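# Wrap foam insulation around a pipe and close it

## Task

Put the foam insulation sleeve around the pipe so that its slit ends up closed, then release it and move the hands away from it.

## Robot and tools

Robot: two arms, left_arm (on the +y side of the scene) and right_arm, each ending in a sixteen-motor hand. right_arm has a right hand and left_arm a mirrored left hand. Bases in the scene frame: left_arm (-0.028, +0.285, +0.020) m, right_arm (+0.044, -0.341, +0.017) m, each turned only slightly about z.

Frames. Scene frame: origin at table-top height midway between the nominal bases, +z up, +x out over the table, +y toward left_arm. Fixed cameras and the table use it. Reported hand poses (end_effector_position in metres, end_effector_quat_wxyz), Hand target, velocities and wrist-camera poses are in each arm's own base frame. Offsets you send are along the axes of that arm's current Hand target. Hand point axes (right hand): +z runs along straight fingers toward the tips, +y points out of the palm face, +x crosses the palm away from the thumb; on the left hand +x points toward the thumb. A rigid mast near the wrist on the palm side can collide with things.

A row is 48 numbers, each in [-1, 1], always covering both arms in this order: left_arm dx, dy, dz, rx, ry, rz; left hand's 16 motor goals; left current_limit, speed; then the same 24 for right_arm. Pose numbers are offsets, not poses: measured from the Hand target as it was when the action (or move) began, with every row counted from that same start, so repeating an offset moves further. Scale: 1.0 = 0.6 m or 180 degrees; rx, ry, rz form one rotation vector. Six zeros request nothing new from that arm. Orientation commands are clipped to within 40 degrees of the measured orientation each step.

Hand motor order: index_mcp, index_abd, index_pip, index_dip, middle_mcp, middle_abd, middle_pip, middle_dip, ring_mcp, ring_abd, ring_pip, ring_dip, thumb_cmc, thumb_axl, thumb_mcp, thumb_ipl. These are absolute goal angles scaled between each hinge's stops, not offsets; a 0 is a real goal. Values that leave a joint straight: finger _mcp +0.75, _abd 0.00, _pip +0.58, _dip +0.70; thumb_cmc +0.71, thumb_axl +0.68, thumb_mcp +0.23, thumb_ipl +0.17. Moving finger numbers toward -1 curls fingers toward the palm; thumb_cmc toward -1 brings the thumb across in front of the palm. To keep a hand unchanged, resend its hand_goal, hand_current_limit and hand_speed. current_limit maps -1..+1 to 0..550 mA (floor 11 mA); start value +0.4. speed maps to (speed+1)/2 of 8.5 rad/s; start value -0.6. Both persist until rewritten. Grip force rises as the goal sits further inside the object.

Tools.
execute_actions(actions, cameras): actions is a list of actions; each action is up to 15 rows, one per 1/30 s step, the last row held to step 15. An empty list returns state plus all images. cameras: list of names, ["all"], or [].
move(target, speed, blend, blocking, cameras): straight-line paths for both hand points toward one 48-number row or a list of up to 15 rows, all offsets measured from the Hand targets at the move's start. speed in m/s, 0.002 to 4.3, default 0.25 (turning at twice that in rad/s); blend in m rounds corners in a list; blocking=false returns after about 0.5 s while the move continues. Paths do not avoid obstacles; the whole move is capped at 10 s. Faster moves hit harder and overshoot.
wait(seconds, cameras): 0 to 3600 s, sends nothing new.
stop(cameras): brakes a running move.
zoom_image(camera, region): region [x0, y0, x1, y1] pixels, at most 504x504, from the newest image of that camera.
read_manual(section): licence texts only.
finished_scene(scene): ends the scene irreversibly; scene is 1.
Cameras: cam_high, cam_low, cam_left_end, cam_right_end, cam_side, cam_left_wrist, cam_right_wrist, all 896x504.

Results: hand poses and Hand target (the last commanded pose, from which the next offsets count); joint positions, velocities (may say within noise), torques; per motor hand_goal, hand_measured, hand_current_ma, hand_state (moving, goal, blocked, overload); hand_current_limit, hand_speed; step readings of position for action calls. A move adds a move: line with its ending (done, off_target, moving, held, fault) and any limits (paced = pose clipped, held = steps withheld). FAULT, HAND FAULT, MOTOR HOT and OVER-TEMPERATURE FAULT lines flag problems; after a HAND FAULT line the rest of that reply's motion calls are skipped.

Practical notes: hands often rest a few cm short of or below the commanded pose (the elbow sags under load); resend the missing distance as an offset. An arm blocked by something keeps pushing until commanded back. A motor at 495 mA or more for 5 s shuts off for 10 s; sustained loads and stretched arms heat motors toward a 100 °C fault that drops the arm.

Avoid: dropping or releasing the foam while it moves, knocking anything off the table (that fails the task), hard hits on the pipe or fixed objects, strong pushes, and any contact or squeeze between the two hands or arms, which can end the scene. Move smoothly and finish with both hands clear of the foam.

Each tool is called after "Call:" in YAML: its name, and indented under it one key for each argument.

## Session

Call:
execute_actions:
  actions: []

Scene clock: 0.00 s.
left_arm: end_effector_position=(+0.7322, +0.3701, +0.1440) hand_goal=(+0.754, +0.000, +0.576, +0.696, +0.754, +0.000, +0.576, +0.696, +0.754, +0.000, +0.576, +0.696, +0.714, +0.678, +0.226, +0.168) hand_measured=(+0.7535, +0.0007, +0.5770, +0.6958, +0.7535, -0.0008, +0.5770, +0.6958, +0.7535, -0.0008, +0.5770, +0.6958, +0.7142, +0.6767, +0.2262, +0.1672) hand_current_ma=(+5, +7, +9, -13, -9, +8, +8, +8, -4, +0, +0, -7, +4, +1, +3, +9) hand_state=(goal, goal, goal, goal, goal, goal, goal, goal, goal, goal, goal, goal, goal, goal, goal, goal) hand_current_limit=0.40 hand_speed=-0.60 end_effector_quat_wxyz=(+0.204, +0.460, +0.864, -0.029) | right_arm: end_effector_position=(+0.1272, +0.3450, +0.3130) hand_goal=(+0.754, +0.000, +0.576, +0.696, +0.754, +0.000, +0.576, +0.696, +0.754, +0.000, +0.576, +0.696, +0.714, +0.678, +0.226, +0.168) hand_measured=(+0.7523, -0.0008, +0.5757, +0.6958, +0.7535, +0.0007, +0.5770, +0.6958, +0.7523, +0.0007, +0.5770, +0.6971, +0.7154, +0.6767, +0.2252, +0.1681) hand_current_ma=(+1, +6, -8, +7, -11, +1, +2, +9, +11, +6, +9, +12, +3, -4, +4, -3) hand_state=(goal, goal, goal, goal, goal, goal, goal, goal, goal, goal, goal, goal, goal, goal, goal, goal) hand_current_limit=0.40 hand_speed=-0.60 end_effector_quat_wxyz=(+0.479, +0.330, +0.792, +0.187)
Joint positions: left_arm=[0.509 2.251 2.227 -1.365 0.375 -0.117] | right_arm=[1.775 1.271 0.963 -1.659 1.034 1.222]
Joint velocities: within noise
Joint torques (N m): no reading
Motor temperatures (°C): left_arm=[26 25 23 23 23 23] | right_arm=[23 26 23 25 24 23]
Heat: left arm: hottest waist 26 °C; right arm: hottest shoulder 26 °C.
Hand target: left_arm +0.7358, +0.3723, +0.1404; +0.204, +0.460, +0.863, -0.028 | right_arm +0.1264, +0.3487, +0.3189; +0.475, +0.334, +0.791, +0.193

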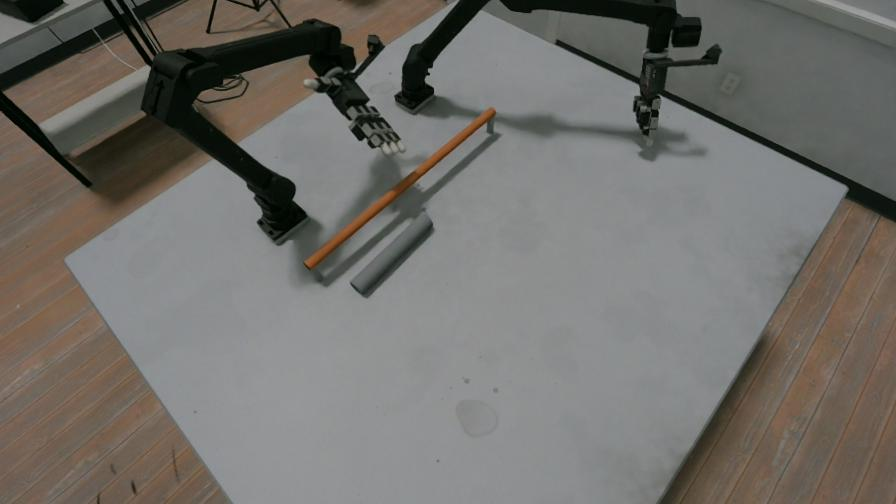

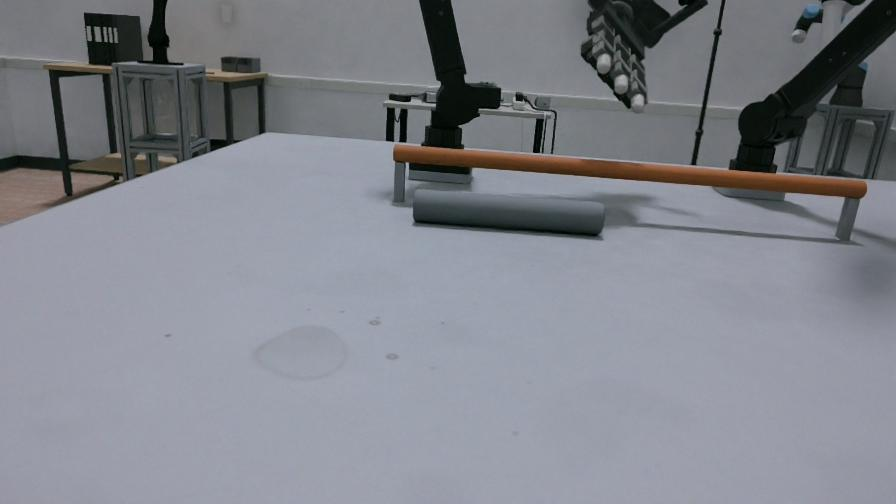

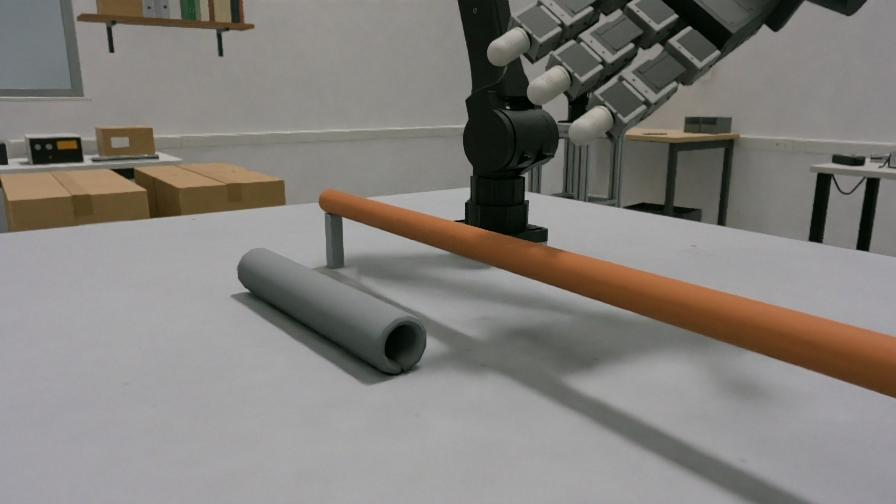

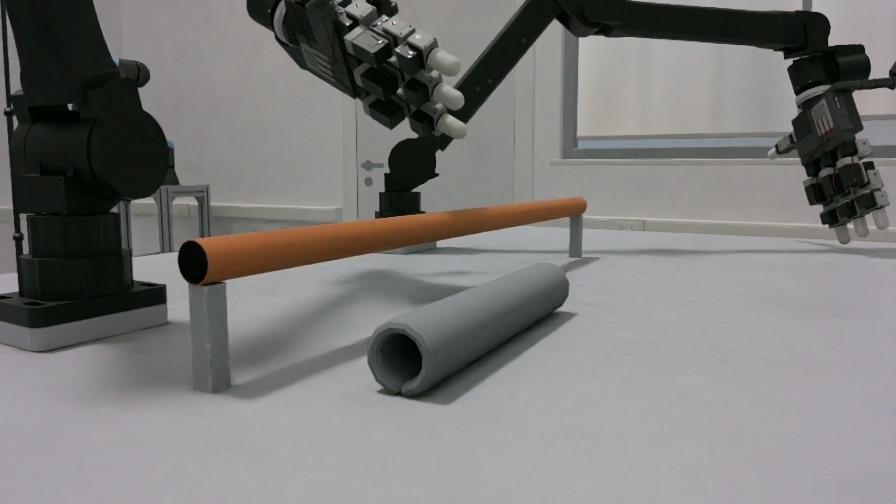

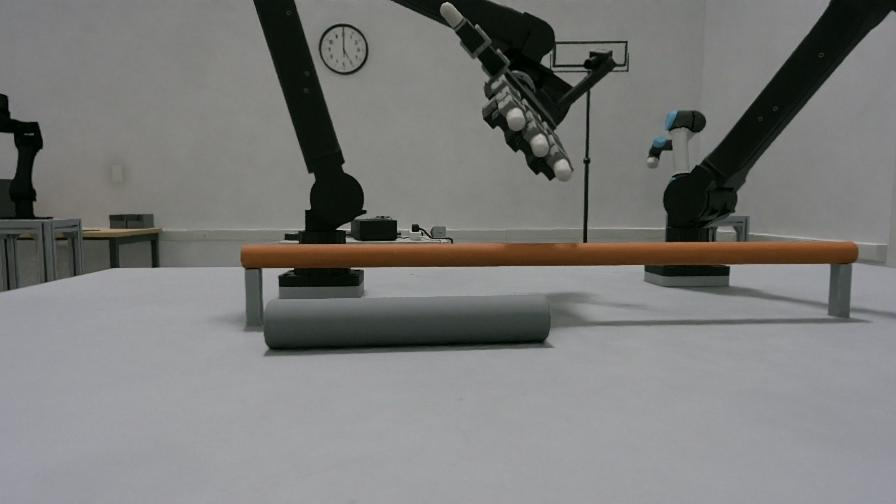

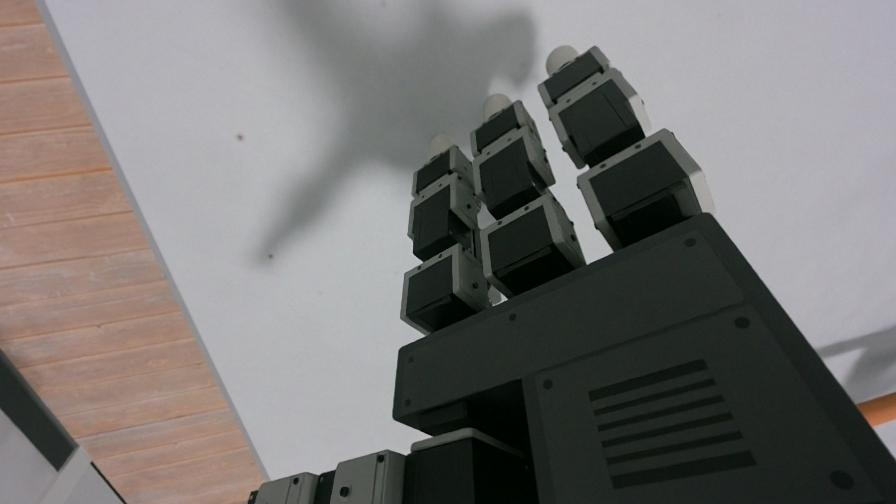

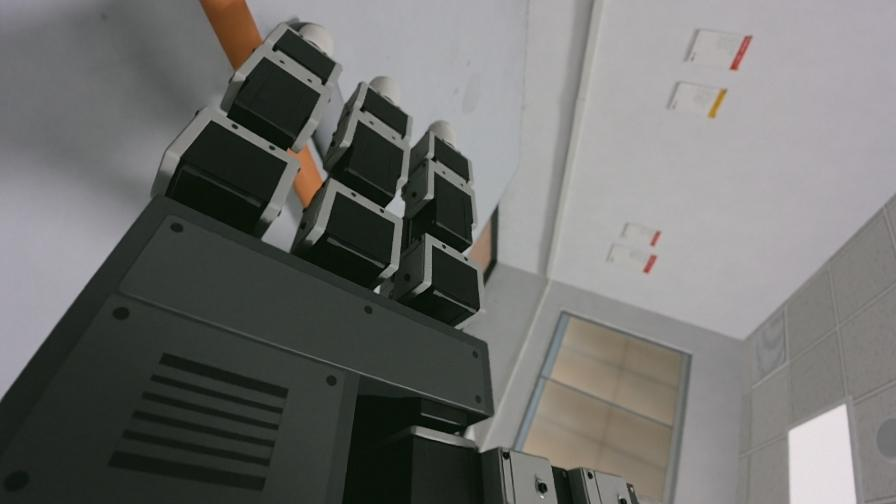

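Call:
zoom_image:
  camera: "cam_right_end"
  region: [340, 240, 600, 420]

Call:
zoom_image:
  camera: "cam_left_end"
  region: [220, 230, 460, 400]

Call:
zoom_image:
  camera: "cam_high"
  region: [280, 80, 520, 320]

Scaled by 1.938 from the camera's image (finer frame: 1280x720).

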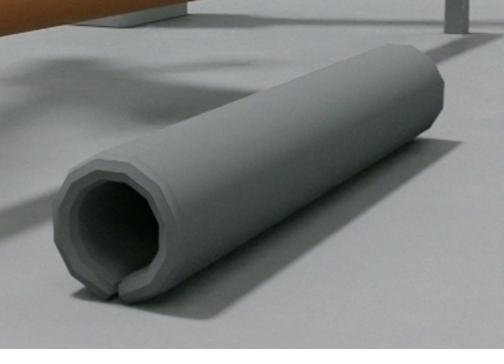

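Scaled by 2.100 from the camera's image (finer frame: 1280x720).

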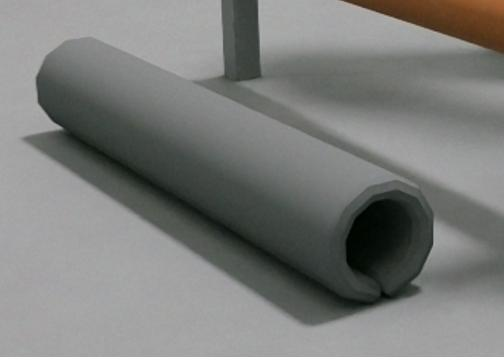

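Scaled by 2.100 from the camera's image (finer frame: 1280x720).

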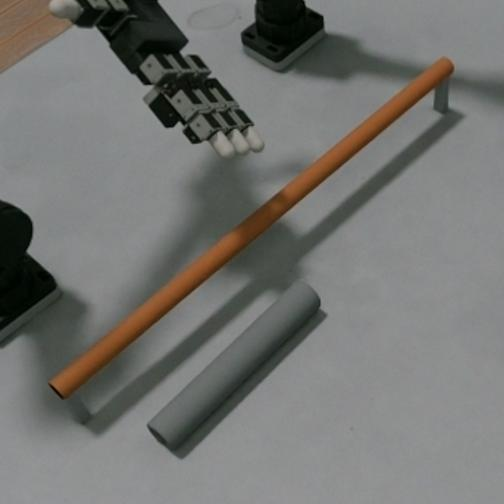

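Call:
move:
  target: [0,0,0,0,0,0,0.754,0,0.576,0.696,0.754,0,0.576,0.696,0.754,0,0.576,0.696,0.714,0.678,0.226,0.168,0.4,-0.6,-0.2465,-0.062,0.3792,0.1294,0.3269,-0.2339,0.754,0.25,0.576,0.696,0.754,0,-0.737,0.696,0.754,-0.25,0.576,0.696,0.714,0.678,0.226,0.168,0.4,-0.6]
  speed: 0.15
  cameras: ["all"]

Scene clock: 191.43 s.
left_arm: end_effector_position=(+0.7322, +0.3701, +0.1440) hand_goal=(+0.754, +0.000, +0.576, +0.696, +0.754, +0.000, +0.576, +0.696, +0.754, +0.000, +0.576, +0.696, +0.714, +0.678, +0.226, +0.168) hand_measured=(+0.7535, +0.0007, +0.5770, +0.6958, +0.7535, +0.0007, +0.5770, +0.6958, +0.7535, -0.0008, +0.5770, +0.6958, +0.7142, +0.6777, +0.2212, +0.1681) hand_current_ma=(+1, +10, +13, -11, -9, +8, +11, +4, -1, +7, -5, -9, +6, -2, +6, +6) hand_state=(goal, goal, goal, goal, goal, goal, goal, goal, goal, goal, goal, goal, goal, goal, goal, goal) hand_current_limit=0.40 hand_speed=-0.60 end_effector_quat_wxyz=(+0.204, +0.460, +0.864, -0.029) | right_arm: end_effector_position=(+0.3501, +0.2139, +0.2642) hand_goal=(+0.754, +0.250, +0.576, +0.696, +0.754, +0.000, -0.736, +0.696, +0.754, -0.250, +0.576, +0.696, +0.714, +0.678, +0.226, +0.168) hand_measured=(+0.7535, +0.2322, +0.5718, +0.6958, +0.7607, +0.0007, -0.7280, +0.6958, +0.7547, -0.2455, +0.5705, +0.6958, +0.7142, +0.6777, +0.2222, +0.1681) hand_current_ma=(-1, +4, -5, +11, -3, +2, -2, +4, +7, +6, +8, +7, -1, +0, +1, -6) hand_state=(goal, goal, goal, goal, goal, goal, goal, goal, goal, goal, goal, goal, goal, goal, goal, goal) hand_current_limit=0.40 hand_speed=-0.60 end_effector_quat_wxyz=(-0.011, -0.009, +1.000, -0.006)
Joint positions: left_arm=[0.509 2.251 2.227 -1.365 0.375 -0.117] | right_arm=[0.375 1.277 1.279 -1.596 0.003 -1.214]
Joint torques (N m): left_arm=[0.26 -26.7 10.45 0.68 0.28 0] | right_arm=[-1.14 -5.6 13.19 0.17 0.03 -0.22]
Motor temperatures (°C): left_arm=[26 40 34 23 23 23] | right_arm=[23 27 33 25 26 23]
Heat: left arm: hottest shoulder 40 °C; right arm: hottest elbow 33 °C.
Hand target: left_arm +0.7358, +0.3723, +0.1404; +0.204, +0.460, +0.863, -0.028 | right_arm +0.3619, +0.2145, +0.2795; -0.001, -0.009, +1.000, +0.000
Off the commanded pose: left_arm 0.006 m, 0 deg | right_arm 0.019 m, 1 deg.
move: off_target (right_arm)
cam_right_wrist: T_world_to_cam=[[0.75426, 0.65646, -0.01197, -0.3707], [0.45255, -0.5066, 0.73386, -0.28926], [0.47569, -0.55894, -0.67919, 0.25845]] pos_world=[0.28757, 0.24127, 0.38338]

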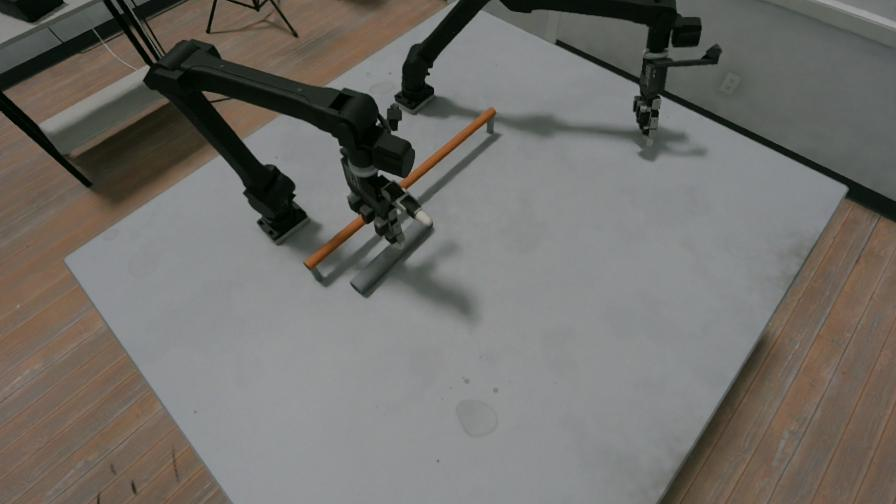

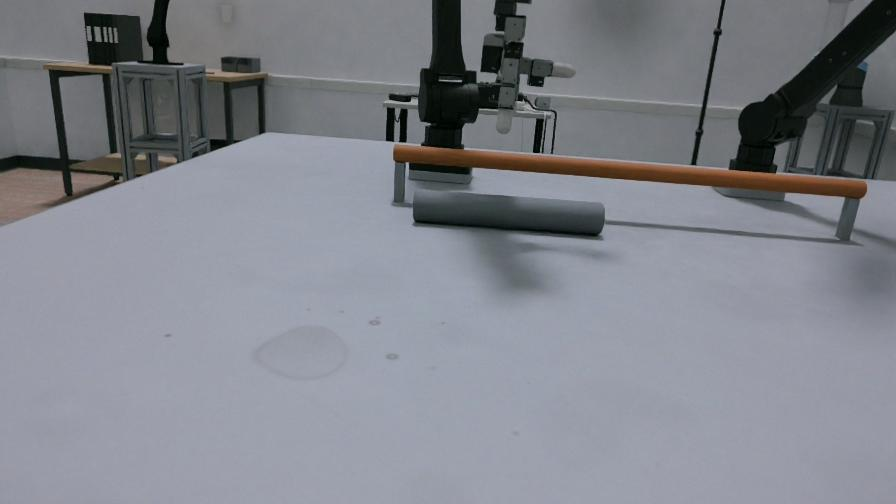

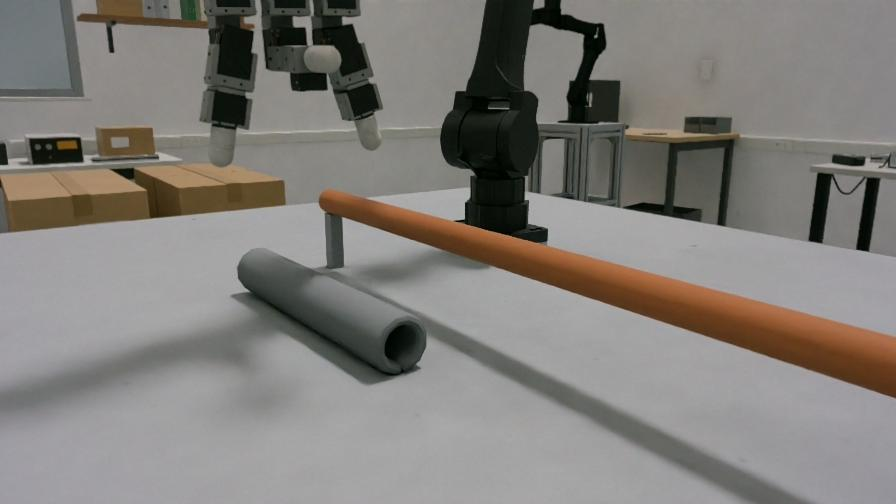

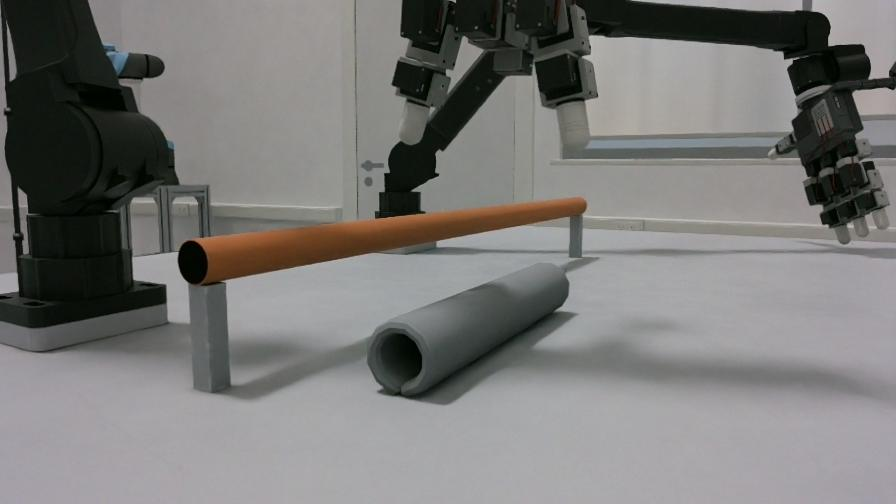

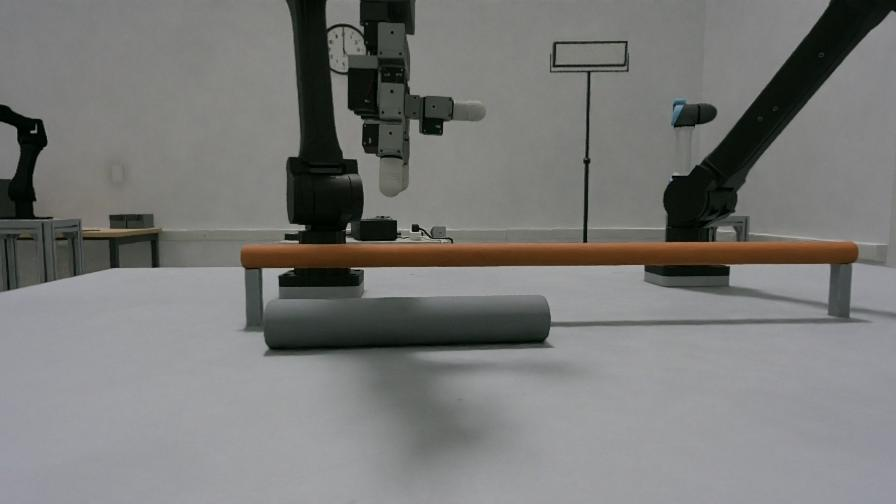

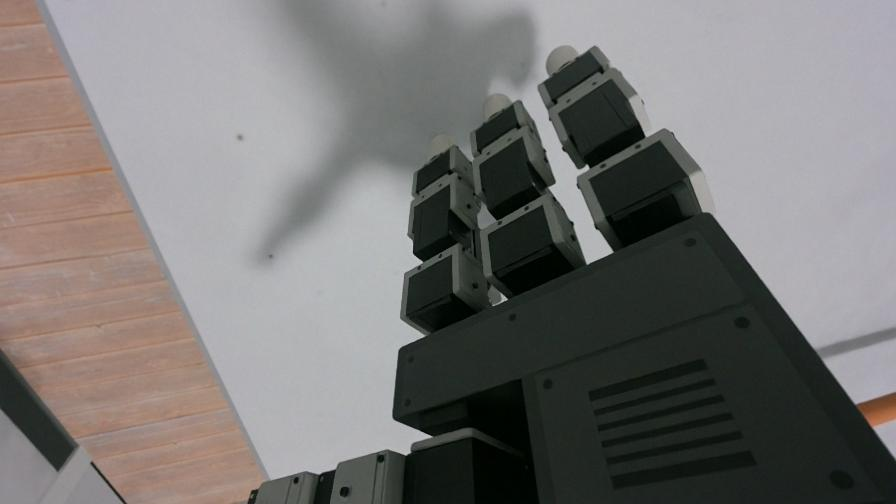

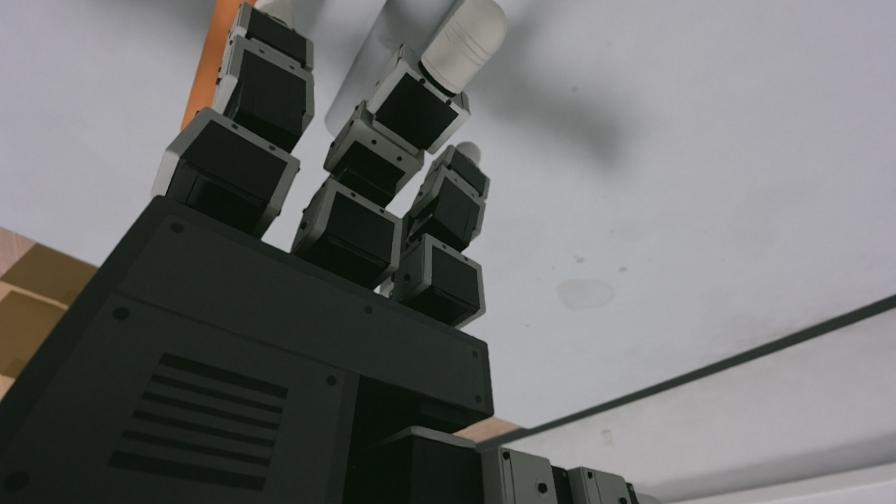

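Call:
zoom_image:
  camera: "cam_high"
  region: [330, 150, 470, 310]

Call:
zoom_image:
  camera: "cam_right_end"
  region: [340, 0, 680, 420]

Scaled by 3.150 from the camera's image (finer frame: 1280x720).

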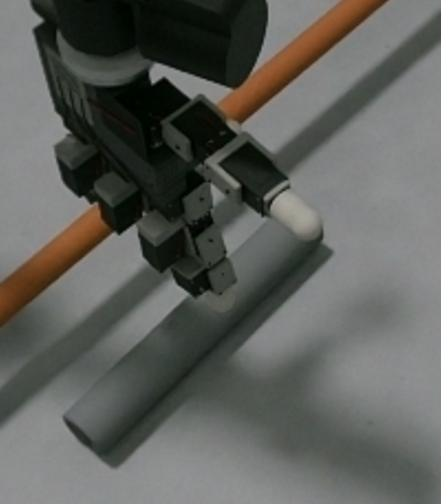

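Scaled by 1.200 from the camera's image (finer frame: 1280x720).

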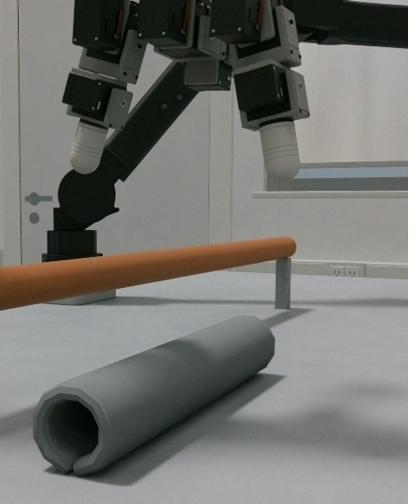

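Call:
move:
  target: [0,0,0,0,0,0,0.754,0,0.576,0.696,0.754,0,0.576,0.696,0.754,0,0.576,0.696,0.714,0.678,0.226,0.168,0.4,-0.6,-0.004,0.008,0.16,0,0,0,0.754,0.25,0.576,0.696,0.754,0,-0.737,0.696,0.754,-0.25,0.576,0.696,0.714,0.678,0.226,0.168,0.4,-0.6]
  speed: 0.12
  cameras: ["cam_high","cam_left_end","cam_right_end","cam_side","cam_low"]

Scene clock: 226.73 s.
left_arm: end_effector_position=(+0.7322, +0.3701, +0.1440) hand_goal=(+0.754, +0.000, +0.576, +0.696, +0.754, +0.000, +0.576, +0.696, +0.754, +0.000, +0.576, +0.696, +0.714, +0.678, +0.226, +0.168) hand_measured=(+0.7535, -0.0008, +0.5770, +0.6958, +0.7535, +0.0007, +0.5770, +0.6958, +0.7535, +0.0007, +0.5770, +0.6958, +0.7142, +0.6777, +0.2212, +0.1681) hand_current_ma=(+6, +6, +13, -9, -1, +7, +8, +8, -1, +5, +3, -6, +5, +1, +8, +8) hand_state=(goal, goal, goal, goal, goal, goal, goal, goal, goal, goal, goal, goal, goal, goal, goal, goal) hand_current_limit=0.40 hand_speed=-0.60 end_effector_quat_wxyz=(+0.204, +0.460, +0.864, -0.029) | right_arm: end_effector_position=(+0.3610, +0.2183, +0.1873) hand_goal=(+0.754, +0.250, +0.576, +0.696, +0.754, +0.000, -0.736, +0.696, +0.754, -0.250, +0.576, +0.696, +0.714, +0.678, +0.226, +0.168) hand_measured=(+0.7523, +0.2336, +0.5718, +0.6958, +0.7595, -0.0008, -0.7280, +0.6958, +0.7535, -0.2455, +0.5693, +0.6971, +0.7142, +0.6767, +0.2222, +0.1681) hand_current_ma=(+2, +5, -6, +10, -12, +4, +3, +9, +10, +4, +8, +8, -2, -1, +0, -9) hand_state=(goal, goal, goal, goal, goal, goal, goal, goal, goal, goal, goal, goal, goal, goal, goal, goal) hand_current_limit=0.40 hand_speed=-0.60 end_effector_quat_wxyz=(+0.001, -0.010, +1.000, -0.001)
Joint positions: left_arm=[0.509 2.251 2.227 -1.365 0.375 -0.117] | right_arm=[0.375 1.314 1.106 -1.363 0.003 -1.215]
Joint torques (N m): left_arm=[0.15 -26.7 10.52 0.61 0.27 0.01] | right_arm=[-0.32 -6.01 9.32 1.14 0.02 -0.11]
Heat: left arm: hottest shoulder 40 °C; right arm: hottest elbow 34 °C.
Hand target: left_arm +0.7358, +0.3723, +0.1404; +0.204, +0.460, +0.863, -0.028 | right_arm +0.3640, +0.2194, +0.1834; -0.001, -0.009, +1.000, +0.000
Off the commanded pose: left_arm 0.006 m, 0 deg | right_arm 0.005 m, 0 deg.
move: done
Images, in order (width x height): cam_high 896x504, cam_low 896x504, cam_left_end 896x504, cam_right_end 896x504, cam_side 896x504.

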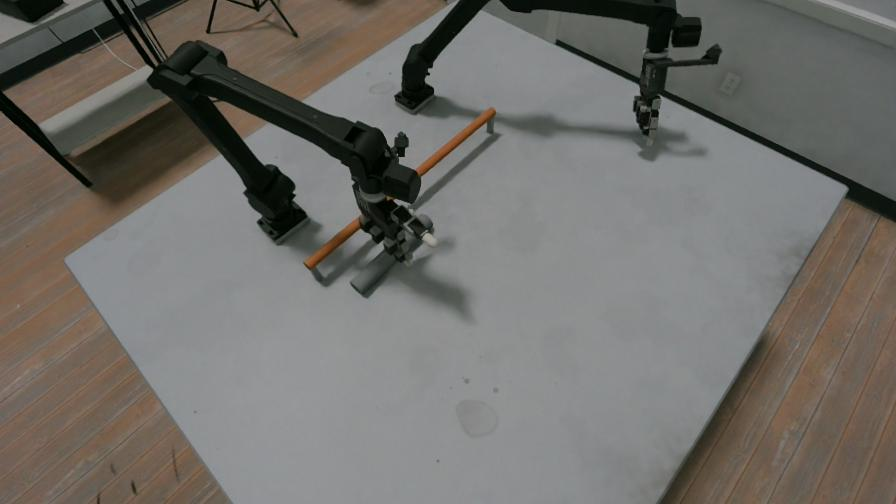

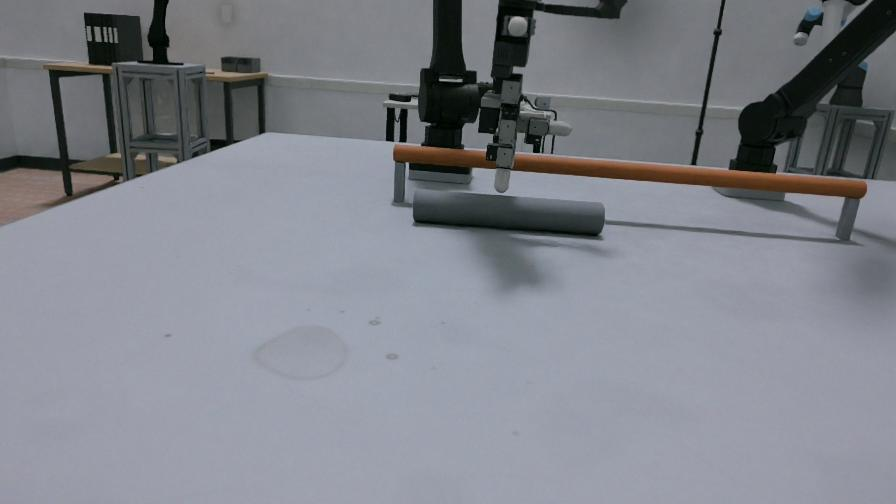

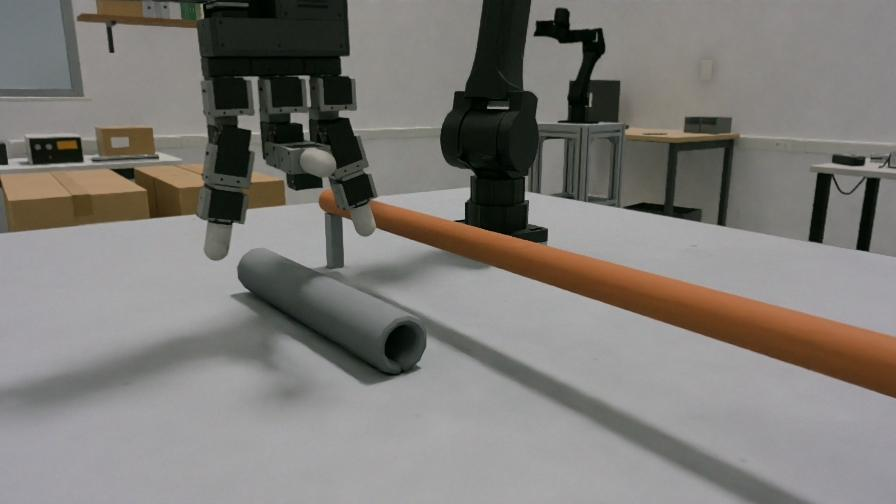

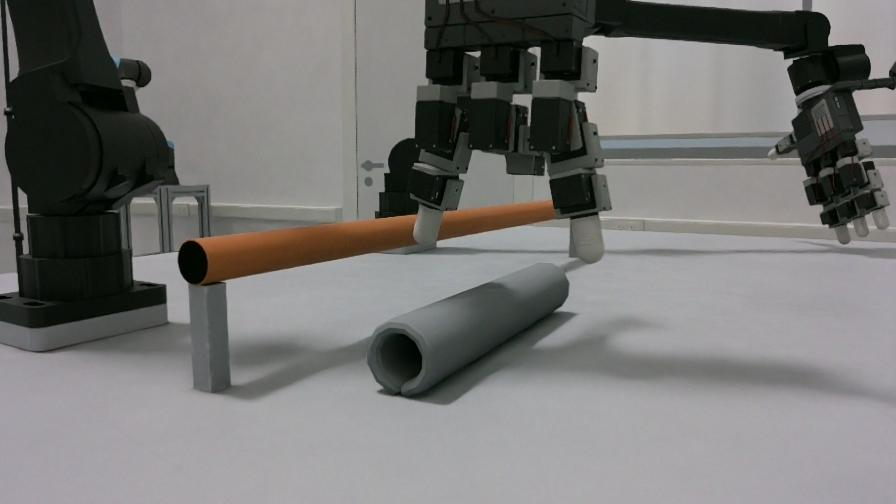

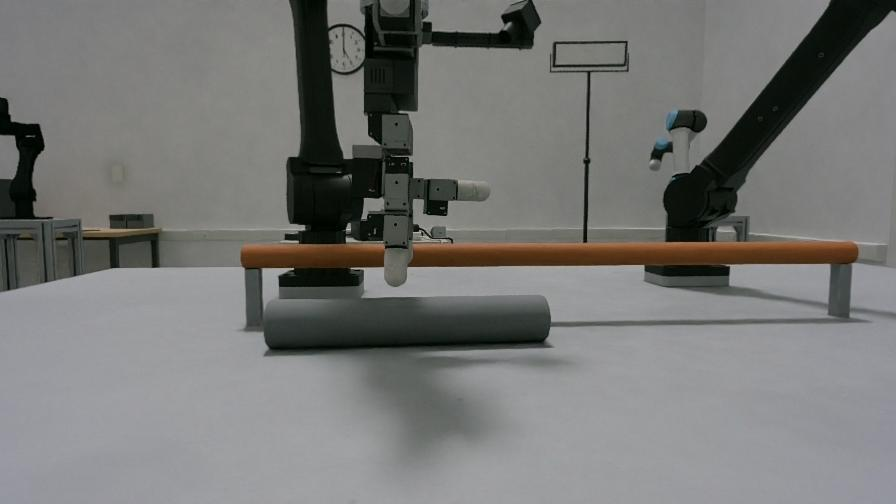

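Call:
move:
  target:
    - [0,0,0,0,0,0,0.754,0,0.576,0.696,0.754,0,0.576,0.696,0.754,0,0.576,0.696,0.714,0.678,0.226,0.168,0.4,-0.6,0.032,0.005,0.0,0,0,0,0.754,0.25,0.576,0.696,0.754,0,-0.737,0.696,0.754,-0.25,0.576,0.696,0.714,0.678,0.226,0.168,0.4,-0.6]
    - [0,0,0,0,0,0,0.754,0,0.576,0.696,0.754,0,0.576,0.696,0.754,0,0.576,0.696,0.714,0.678,0.226,0.168,0.4,-0.6,0.032,0.005,0.085,0,0,0,0.754,0.25,0.576,0.696,0.754,0,-0.737,0.696,0.754,-0.25,0.576,0.696,0.714,0.678,0.226,0.168,0.4,-0.6]
  speed: 0.08
  cameras: ["cam_high","cam_left_end","cam_right_end","cam_side","cam_low"]

Scene clock: 252.27 s.
left_arm: end_effector_position=(+0.7322, +0.3701, +0.1440) hand_goal=(+0.754, +0.000, +0.576, +0.696, +0.754, +0.000, +0.576, +0.696, +0.754, +0.000, +0.576, +0.696, +0.714, +0.678, +0.226, +0.168) hand_measured=(+0.7535, +0.0007, +0.5770, +0.6958, +0.7535, +0.0007, +0.5770, +0.6958, +0.7535, -0.0008, +0.5770, +0.6958, +0.7142, +0.6777, +0.2212, +0.1681) hand_current_ma=(+8, +5, +8, -10, -1, +6, +8, +5, +0, +7, +2, -14, +1, -1, +4, +8) hand_state=(goal, goal, goal, goal, goal, goal, goal, goal, goal, goal, goal, goal, goal, goal, goal, goal) hand_current_limit=0.40 hand_speed=-0.60 end_effector_quat_wxyz=(+0.204, +0.460, +0.864, -0.029) | right_arm: end_effector_position=(+0.3449, +0.2162, +0.1368) hand_goal=(+0.754, +0.250, +0.576, +0.696, +0.754, +0.000, -0.736, +0.696, +0.754, -0.250, +0.576, +0.696, +0.714, +0.678, +0.226, +0.168) hand_measured=(+0.7535, +0.2336, +0.5718, +0.6958, +0.7595, +0.0007, -0.7293, +0.6958, +0.7547, -0.2455, +0.5693, +0.6971, +0.7142, +0.6767, +0.2222, +0.1672) hand_current_ma=(+1, +2, -5, +9, -8, +2, +3, +5, +6, +4, +6, +9, -1, +1, -1, -1) hand_state=(goal, goal, goal, goal, goal, goal, goal, goal, goal, goal, goal, goal, goal, goal, goal, goal) hand_current_limit=0.40 hand_speed=-0.60 end_effector_quat_wxyz=(+0.001, -0.007, +1.000, -0.001)
Joint positions: left_arm=[0.509 2.251 2.227 -1.365 0.375 -0.117] | right_arm=[0.387 1.309 0.963 -1.224 0.002 -1.198]
Joint torques (N m): left_arm=[0.15 -26.81 10.45 0.59 0.28 0.01] | right_arm=[0.97 -5.48 8.88 1.2 0.07 -0.01]
Heat: left arm: hottest shoulder 40 °C; right arm: hottest elbow 35 °C.
Hand target: left_arm +0.7358, +0.3723, +0.1404; +0.204, +0.460, +0.863, -0.028 | right_arm +0.3447, +0.2222, +0.1324; -0.001, -0.009, +1.000, +0.000
Off the commanded pose: left_arm 0.006 m, 0 deg | right_arm 0.007 m, 0 deg.
move: done
Images, in order (width x height): cam_high 896x504, cam_low 896x504, cam_left_end 896x504, cam_right_end 896x504, cam_side 896x504.

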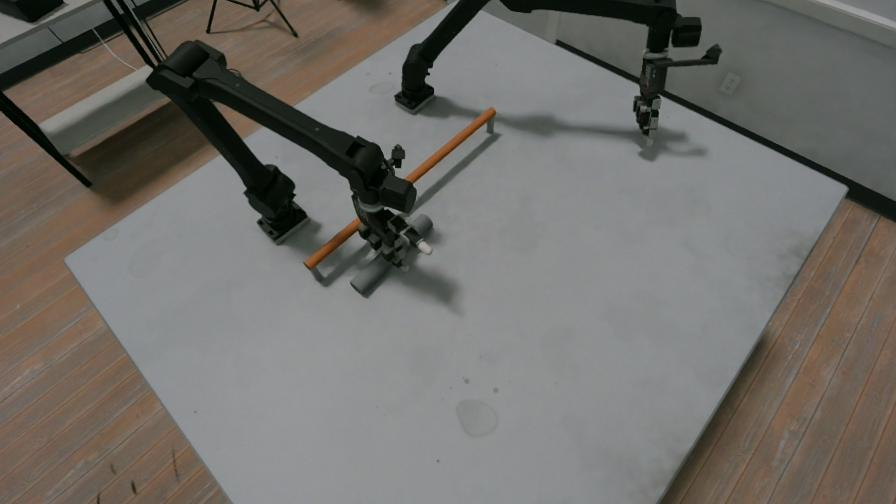

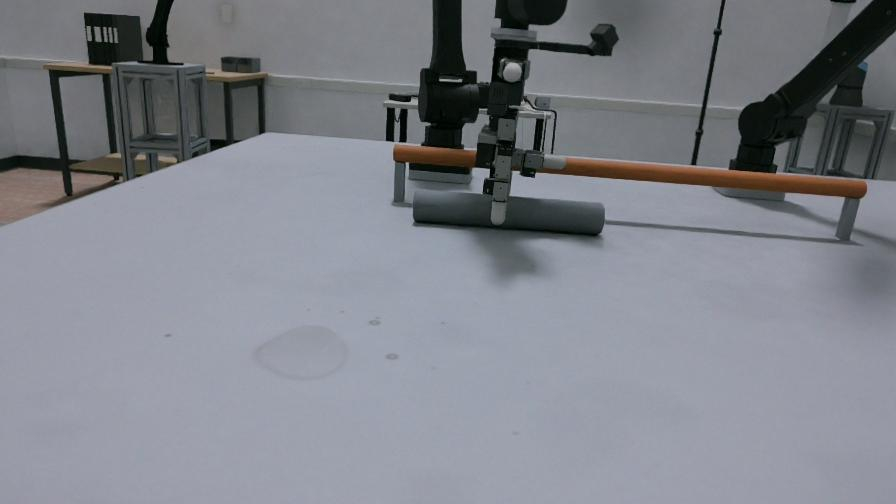

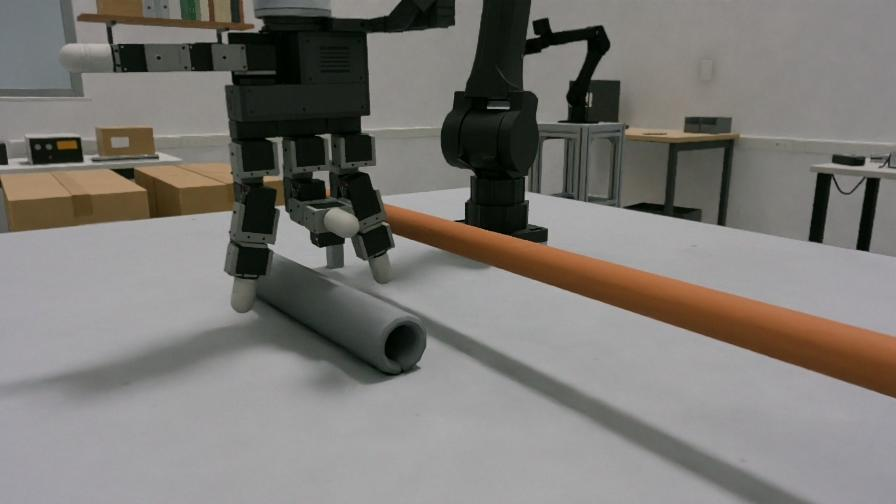

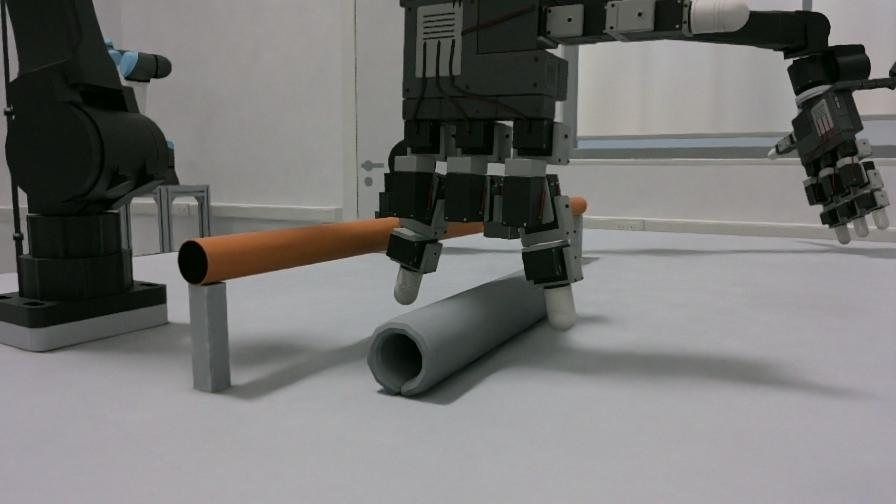

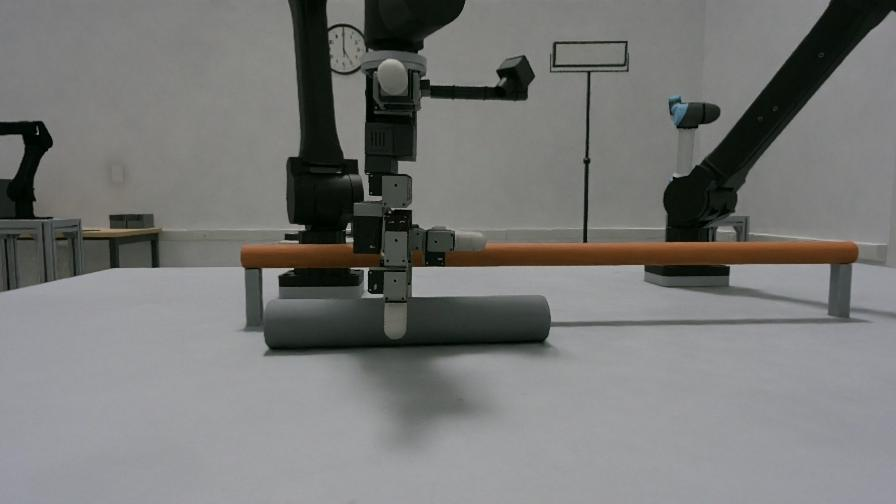

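Call:
move:
  target:
    - [0,0,0,0,0,0,0.754,0,0.576,0.696,0.754,0,0.576,0.696,0.754,0,0.576,0.696,0.714,0.678,0.226,0.168,0.4,-0.6,0.003,0.0,0.025,0,0,0,0.754,0.25,0.576,0.696,0.754,0,-0.737,0.696,0.754,-0.25,0.576,0.696,0.714,0.678,0.226,0.168,0.4,-0.6]
    - [0,0,0,0,0,0,0.754,0,0.576,0.696,0.754,0,0.576,0.696,0.754,0,0.576,0.696,0.714,0.678,0.226,0.168,0.4,-0.6,0.003,0.0,0.025,0,0,0,0.754,-0.2,0.576,0.696,0.754,0,-0.3,0.2,0.754,0.2,0.576,0.696,0.714,0.678,0.226,0.168,0.2,-0.85]
  speed: 0.06
  cameras: ["cam_high","cam_left_end","cam_right_end","cam_side","cam_right_wrist"]

Scene clock: 273.97 s.
left_arm: end_effector_position=(+0.7322, +0.3701, +0.1440) hand_goal=(+0.754, +0.000, +0.576, +0.696, +0.754, +0.000, +0.576, +0.696, +0.754, +0.000, +0.576, +0.696, +0.714, +0.678, +0.226, +0.168) hand_measured=(+0.7535, +0.0007, +0.5770, +0.6958, +0.7535, -0.0008, +0.5770, +0.6958, +0.7535, -0.0008, +0.5770, +0.6958, +0.7142, +0.6777, +0.2212, +0.1672) hand_current_ma=(+4, +6, +7, -8, -7, +7, +8, +6, -4, +12, +2, -11, +6, +4, -1, +5) hand_state=(goal, goal, goal, goal, goal, goal, goal, goal, goal, goal, goal, goal, goal, goal, goal, goal) hand_current_limit=0.40 hand_speed=-0.60 end_effector_quat_wxyz=(+0.204, +0.460, +0.864, -0.029) | right_arm: end_effector_position=(+0.3434, +0.2161, +0.1222) hand_goal=(+0.754, -0.200, +0.576, +0.696, +0.754, +0.000, -0.300, +0.200, +0.754, +0.200, +0.576, +0.696, +0.714, +0.678, +0.226, +0.168) hand_measured=(+0.7523, -0.1370, +0.5718, +0.6958, +0.7547, -0.0008, -0.3007, +0.2065, +0.7535, +0.1428, +0.5705, +0.6958, +0.7142, +0.6767, +0.2212, +0.1681) hand_current_ma=(+0, +37, -3, +10, -12, +2, +4, +13, +14, -22, +7, +12, +4, -1, +4, -6) hand_state=(goal, blocked, goal, goal, goal, goal, goal, goal, goal, blocked, goal, goal, goal, goal, goal, goal) hand_current_limit=0.20 hand_speed=-0.85 end_effector_quat_wxyz=(+0.001, -0.007, +1.000, +0.000)
Joint positions: left_arm=[0.509 2.251 2.227 -1.365 0.375 -0.117] | right_arm=[0.388 1.319 0.931 -1.181 0.002 -1.196]
Joint torques (N m): left_arm=[0.21 -26.75 10.5 0.61 0.27 0] | right_arm=[1.08 -5.6 8.69 1.21 0.07 -0.01]
Heat: left arm: hottest shoulder 41 °C; right arm: hottest elbow 34 °C.
Hand target: left_arm +0.7358, +0.3723, +0.1404; +0.204, +0.460, +0.863, -0.028 | right_arm +0.3429, +0.2222, +0.1175; -0.001, -0.009, +1.000, +0.000
Off the commanded pose: left_arm 0.006 m, 0 deg | right_arm 0.008 m, 0 deg.
move: done
cam_right_wrist: T_world_to_cam=[[0.75722, 0.65301, 0.01378, -0.37229], [0.43229, -0.51687, 0.73889, -0.17239], [0.48963, -0.55355, -0.67368, 0.15982]] pos_world=[0.27818, 0.24247, 0.24017]

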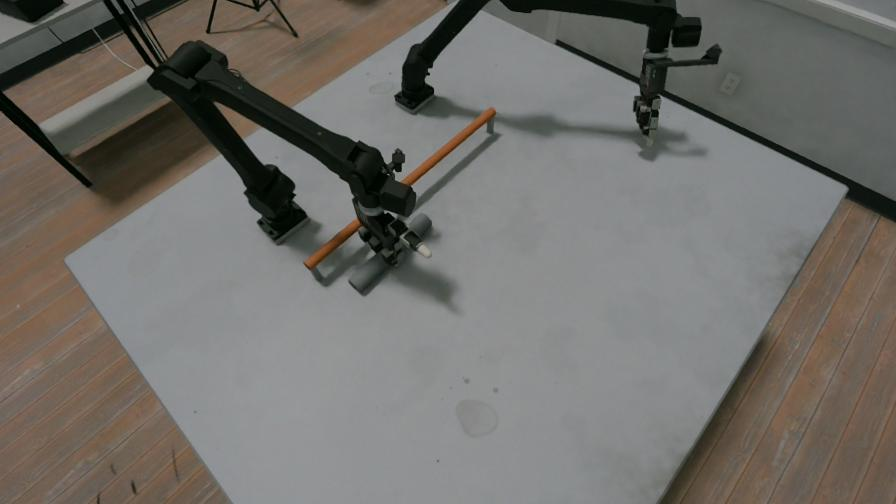

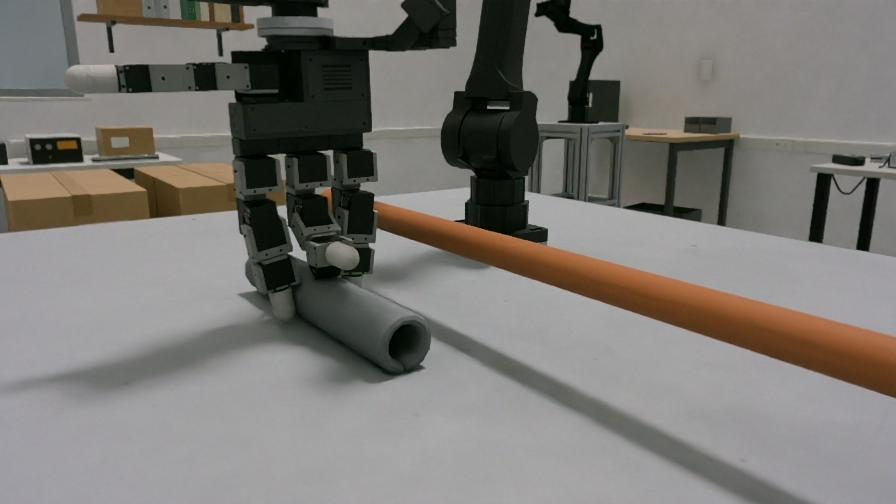

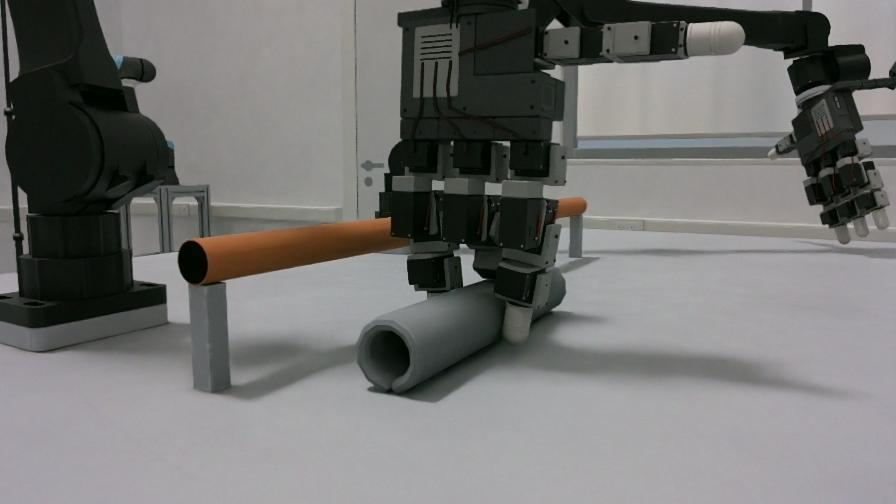

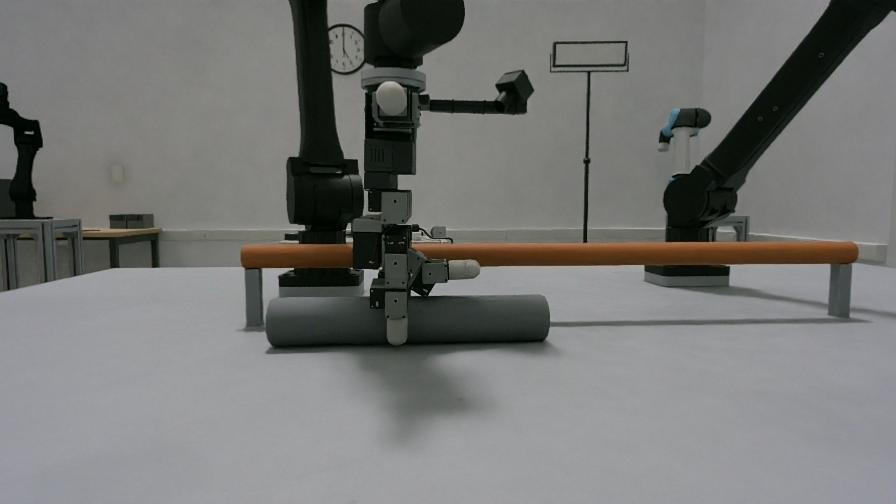

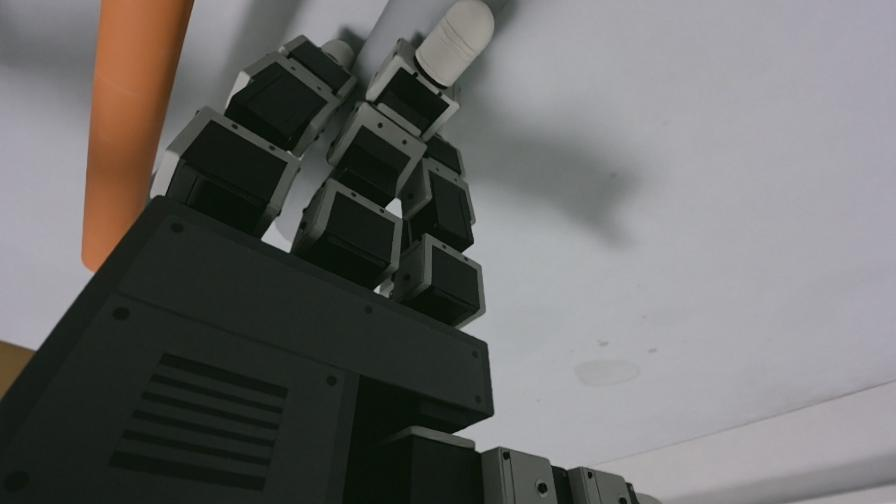

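Call:
zoom_image:
  camera: "cam_right_end"
  region: [340, 240, 600, 420]

Scaled by 1.938 from the camera's image (finer frame: 1280x720).

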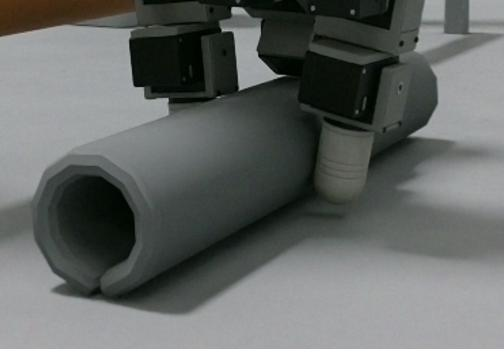

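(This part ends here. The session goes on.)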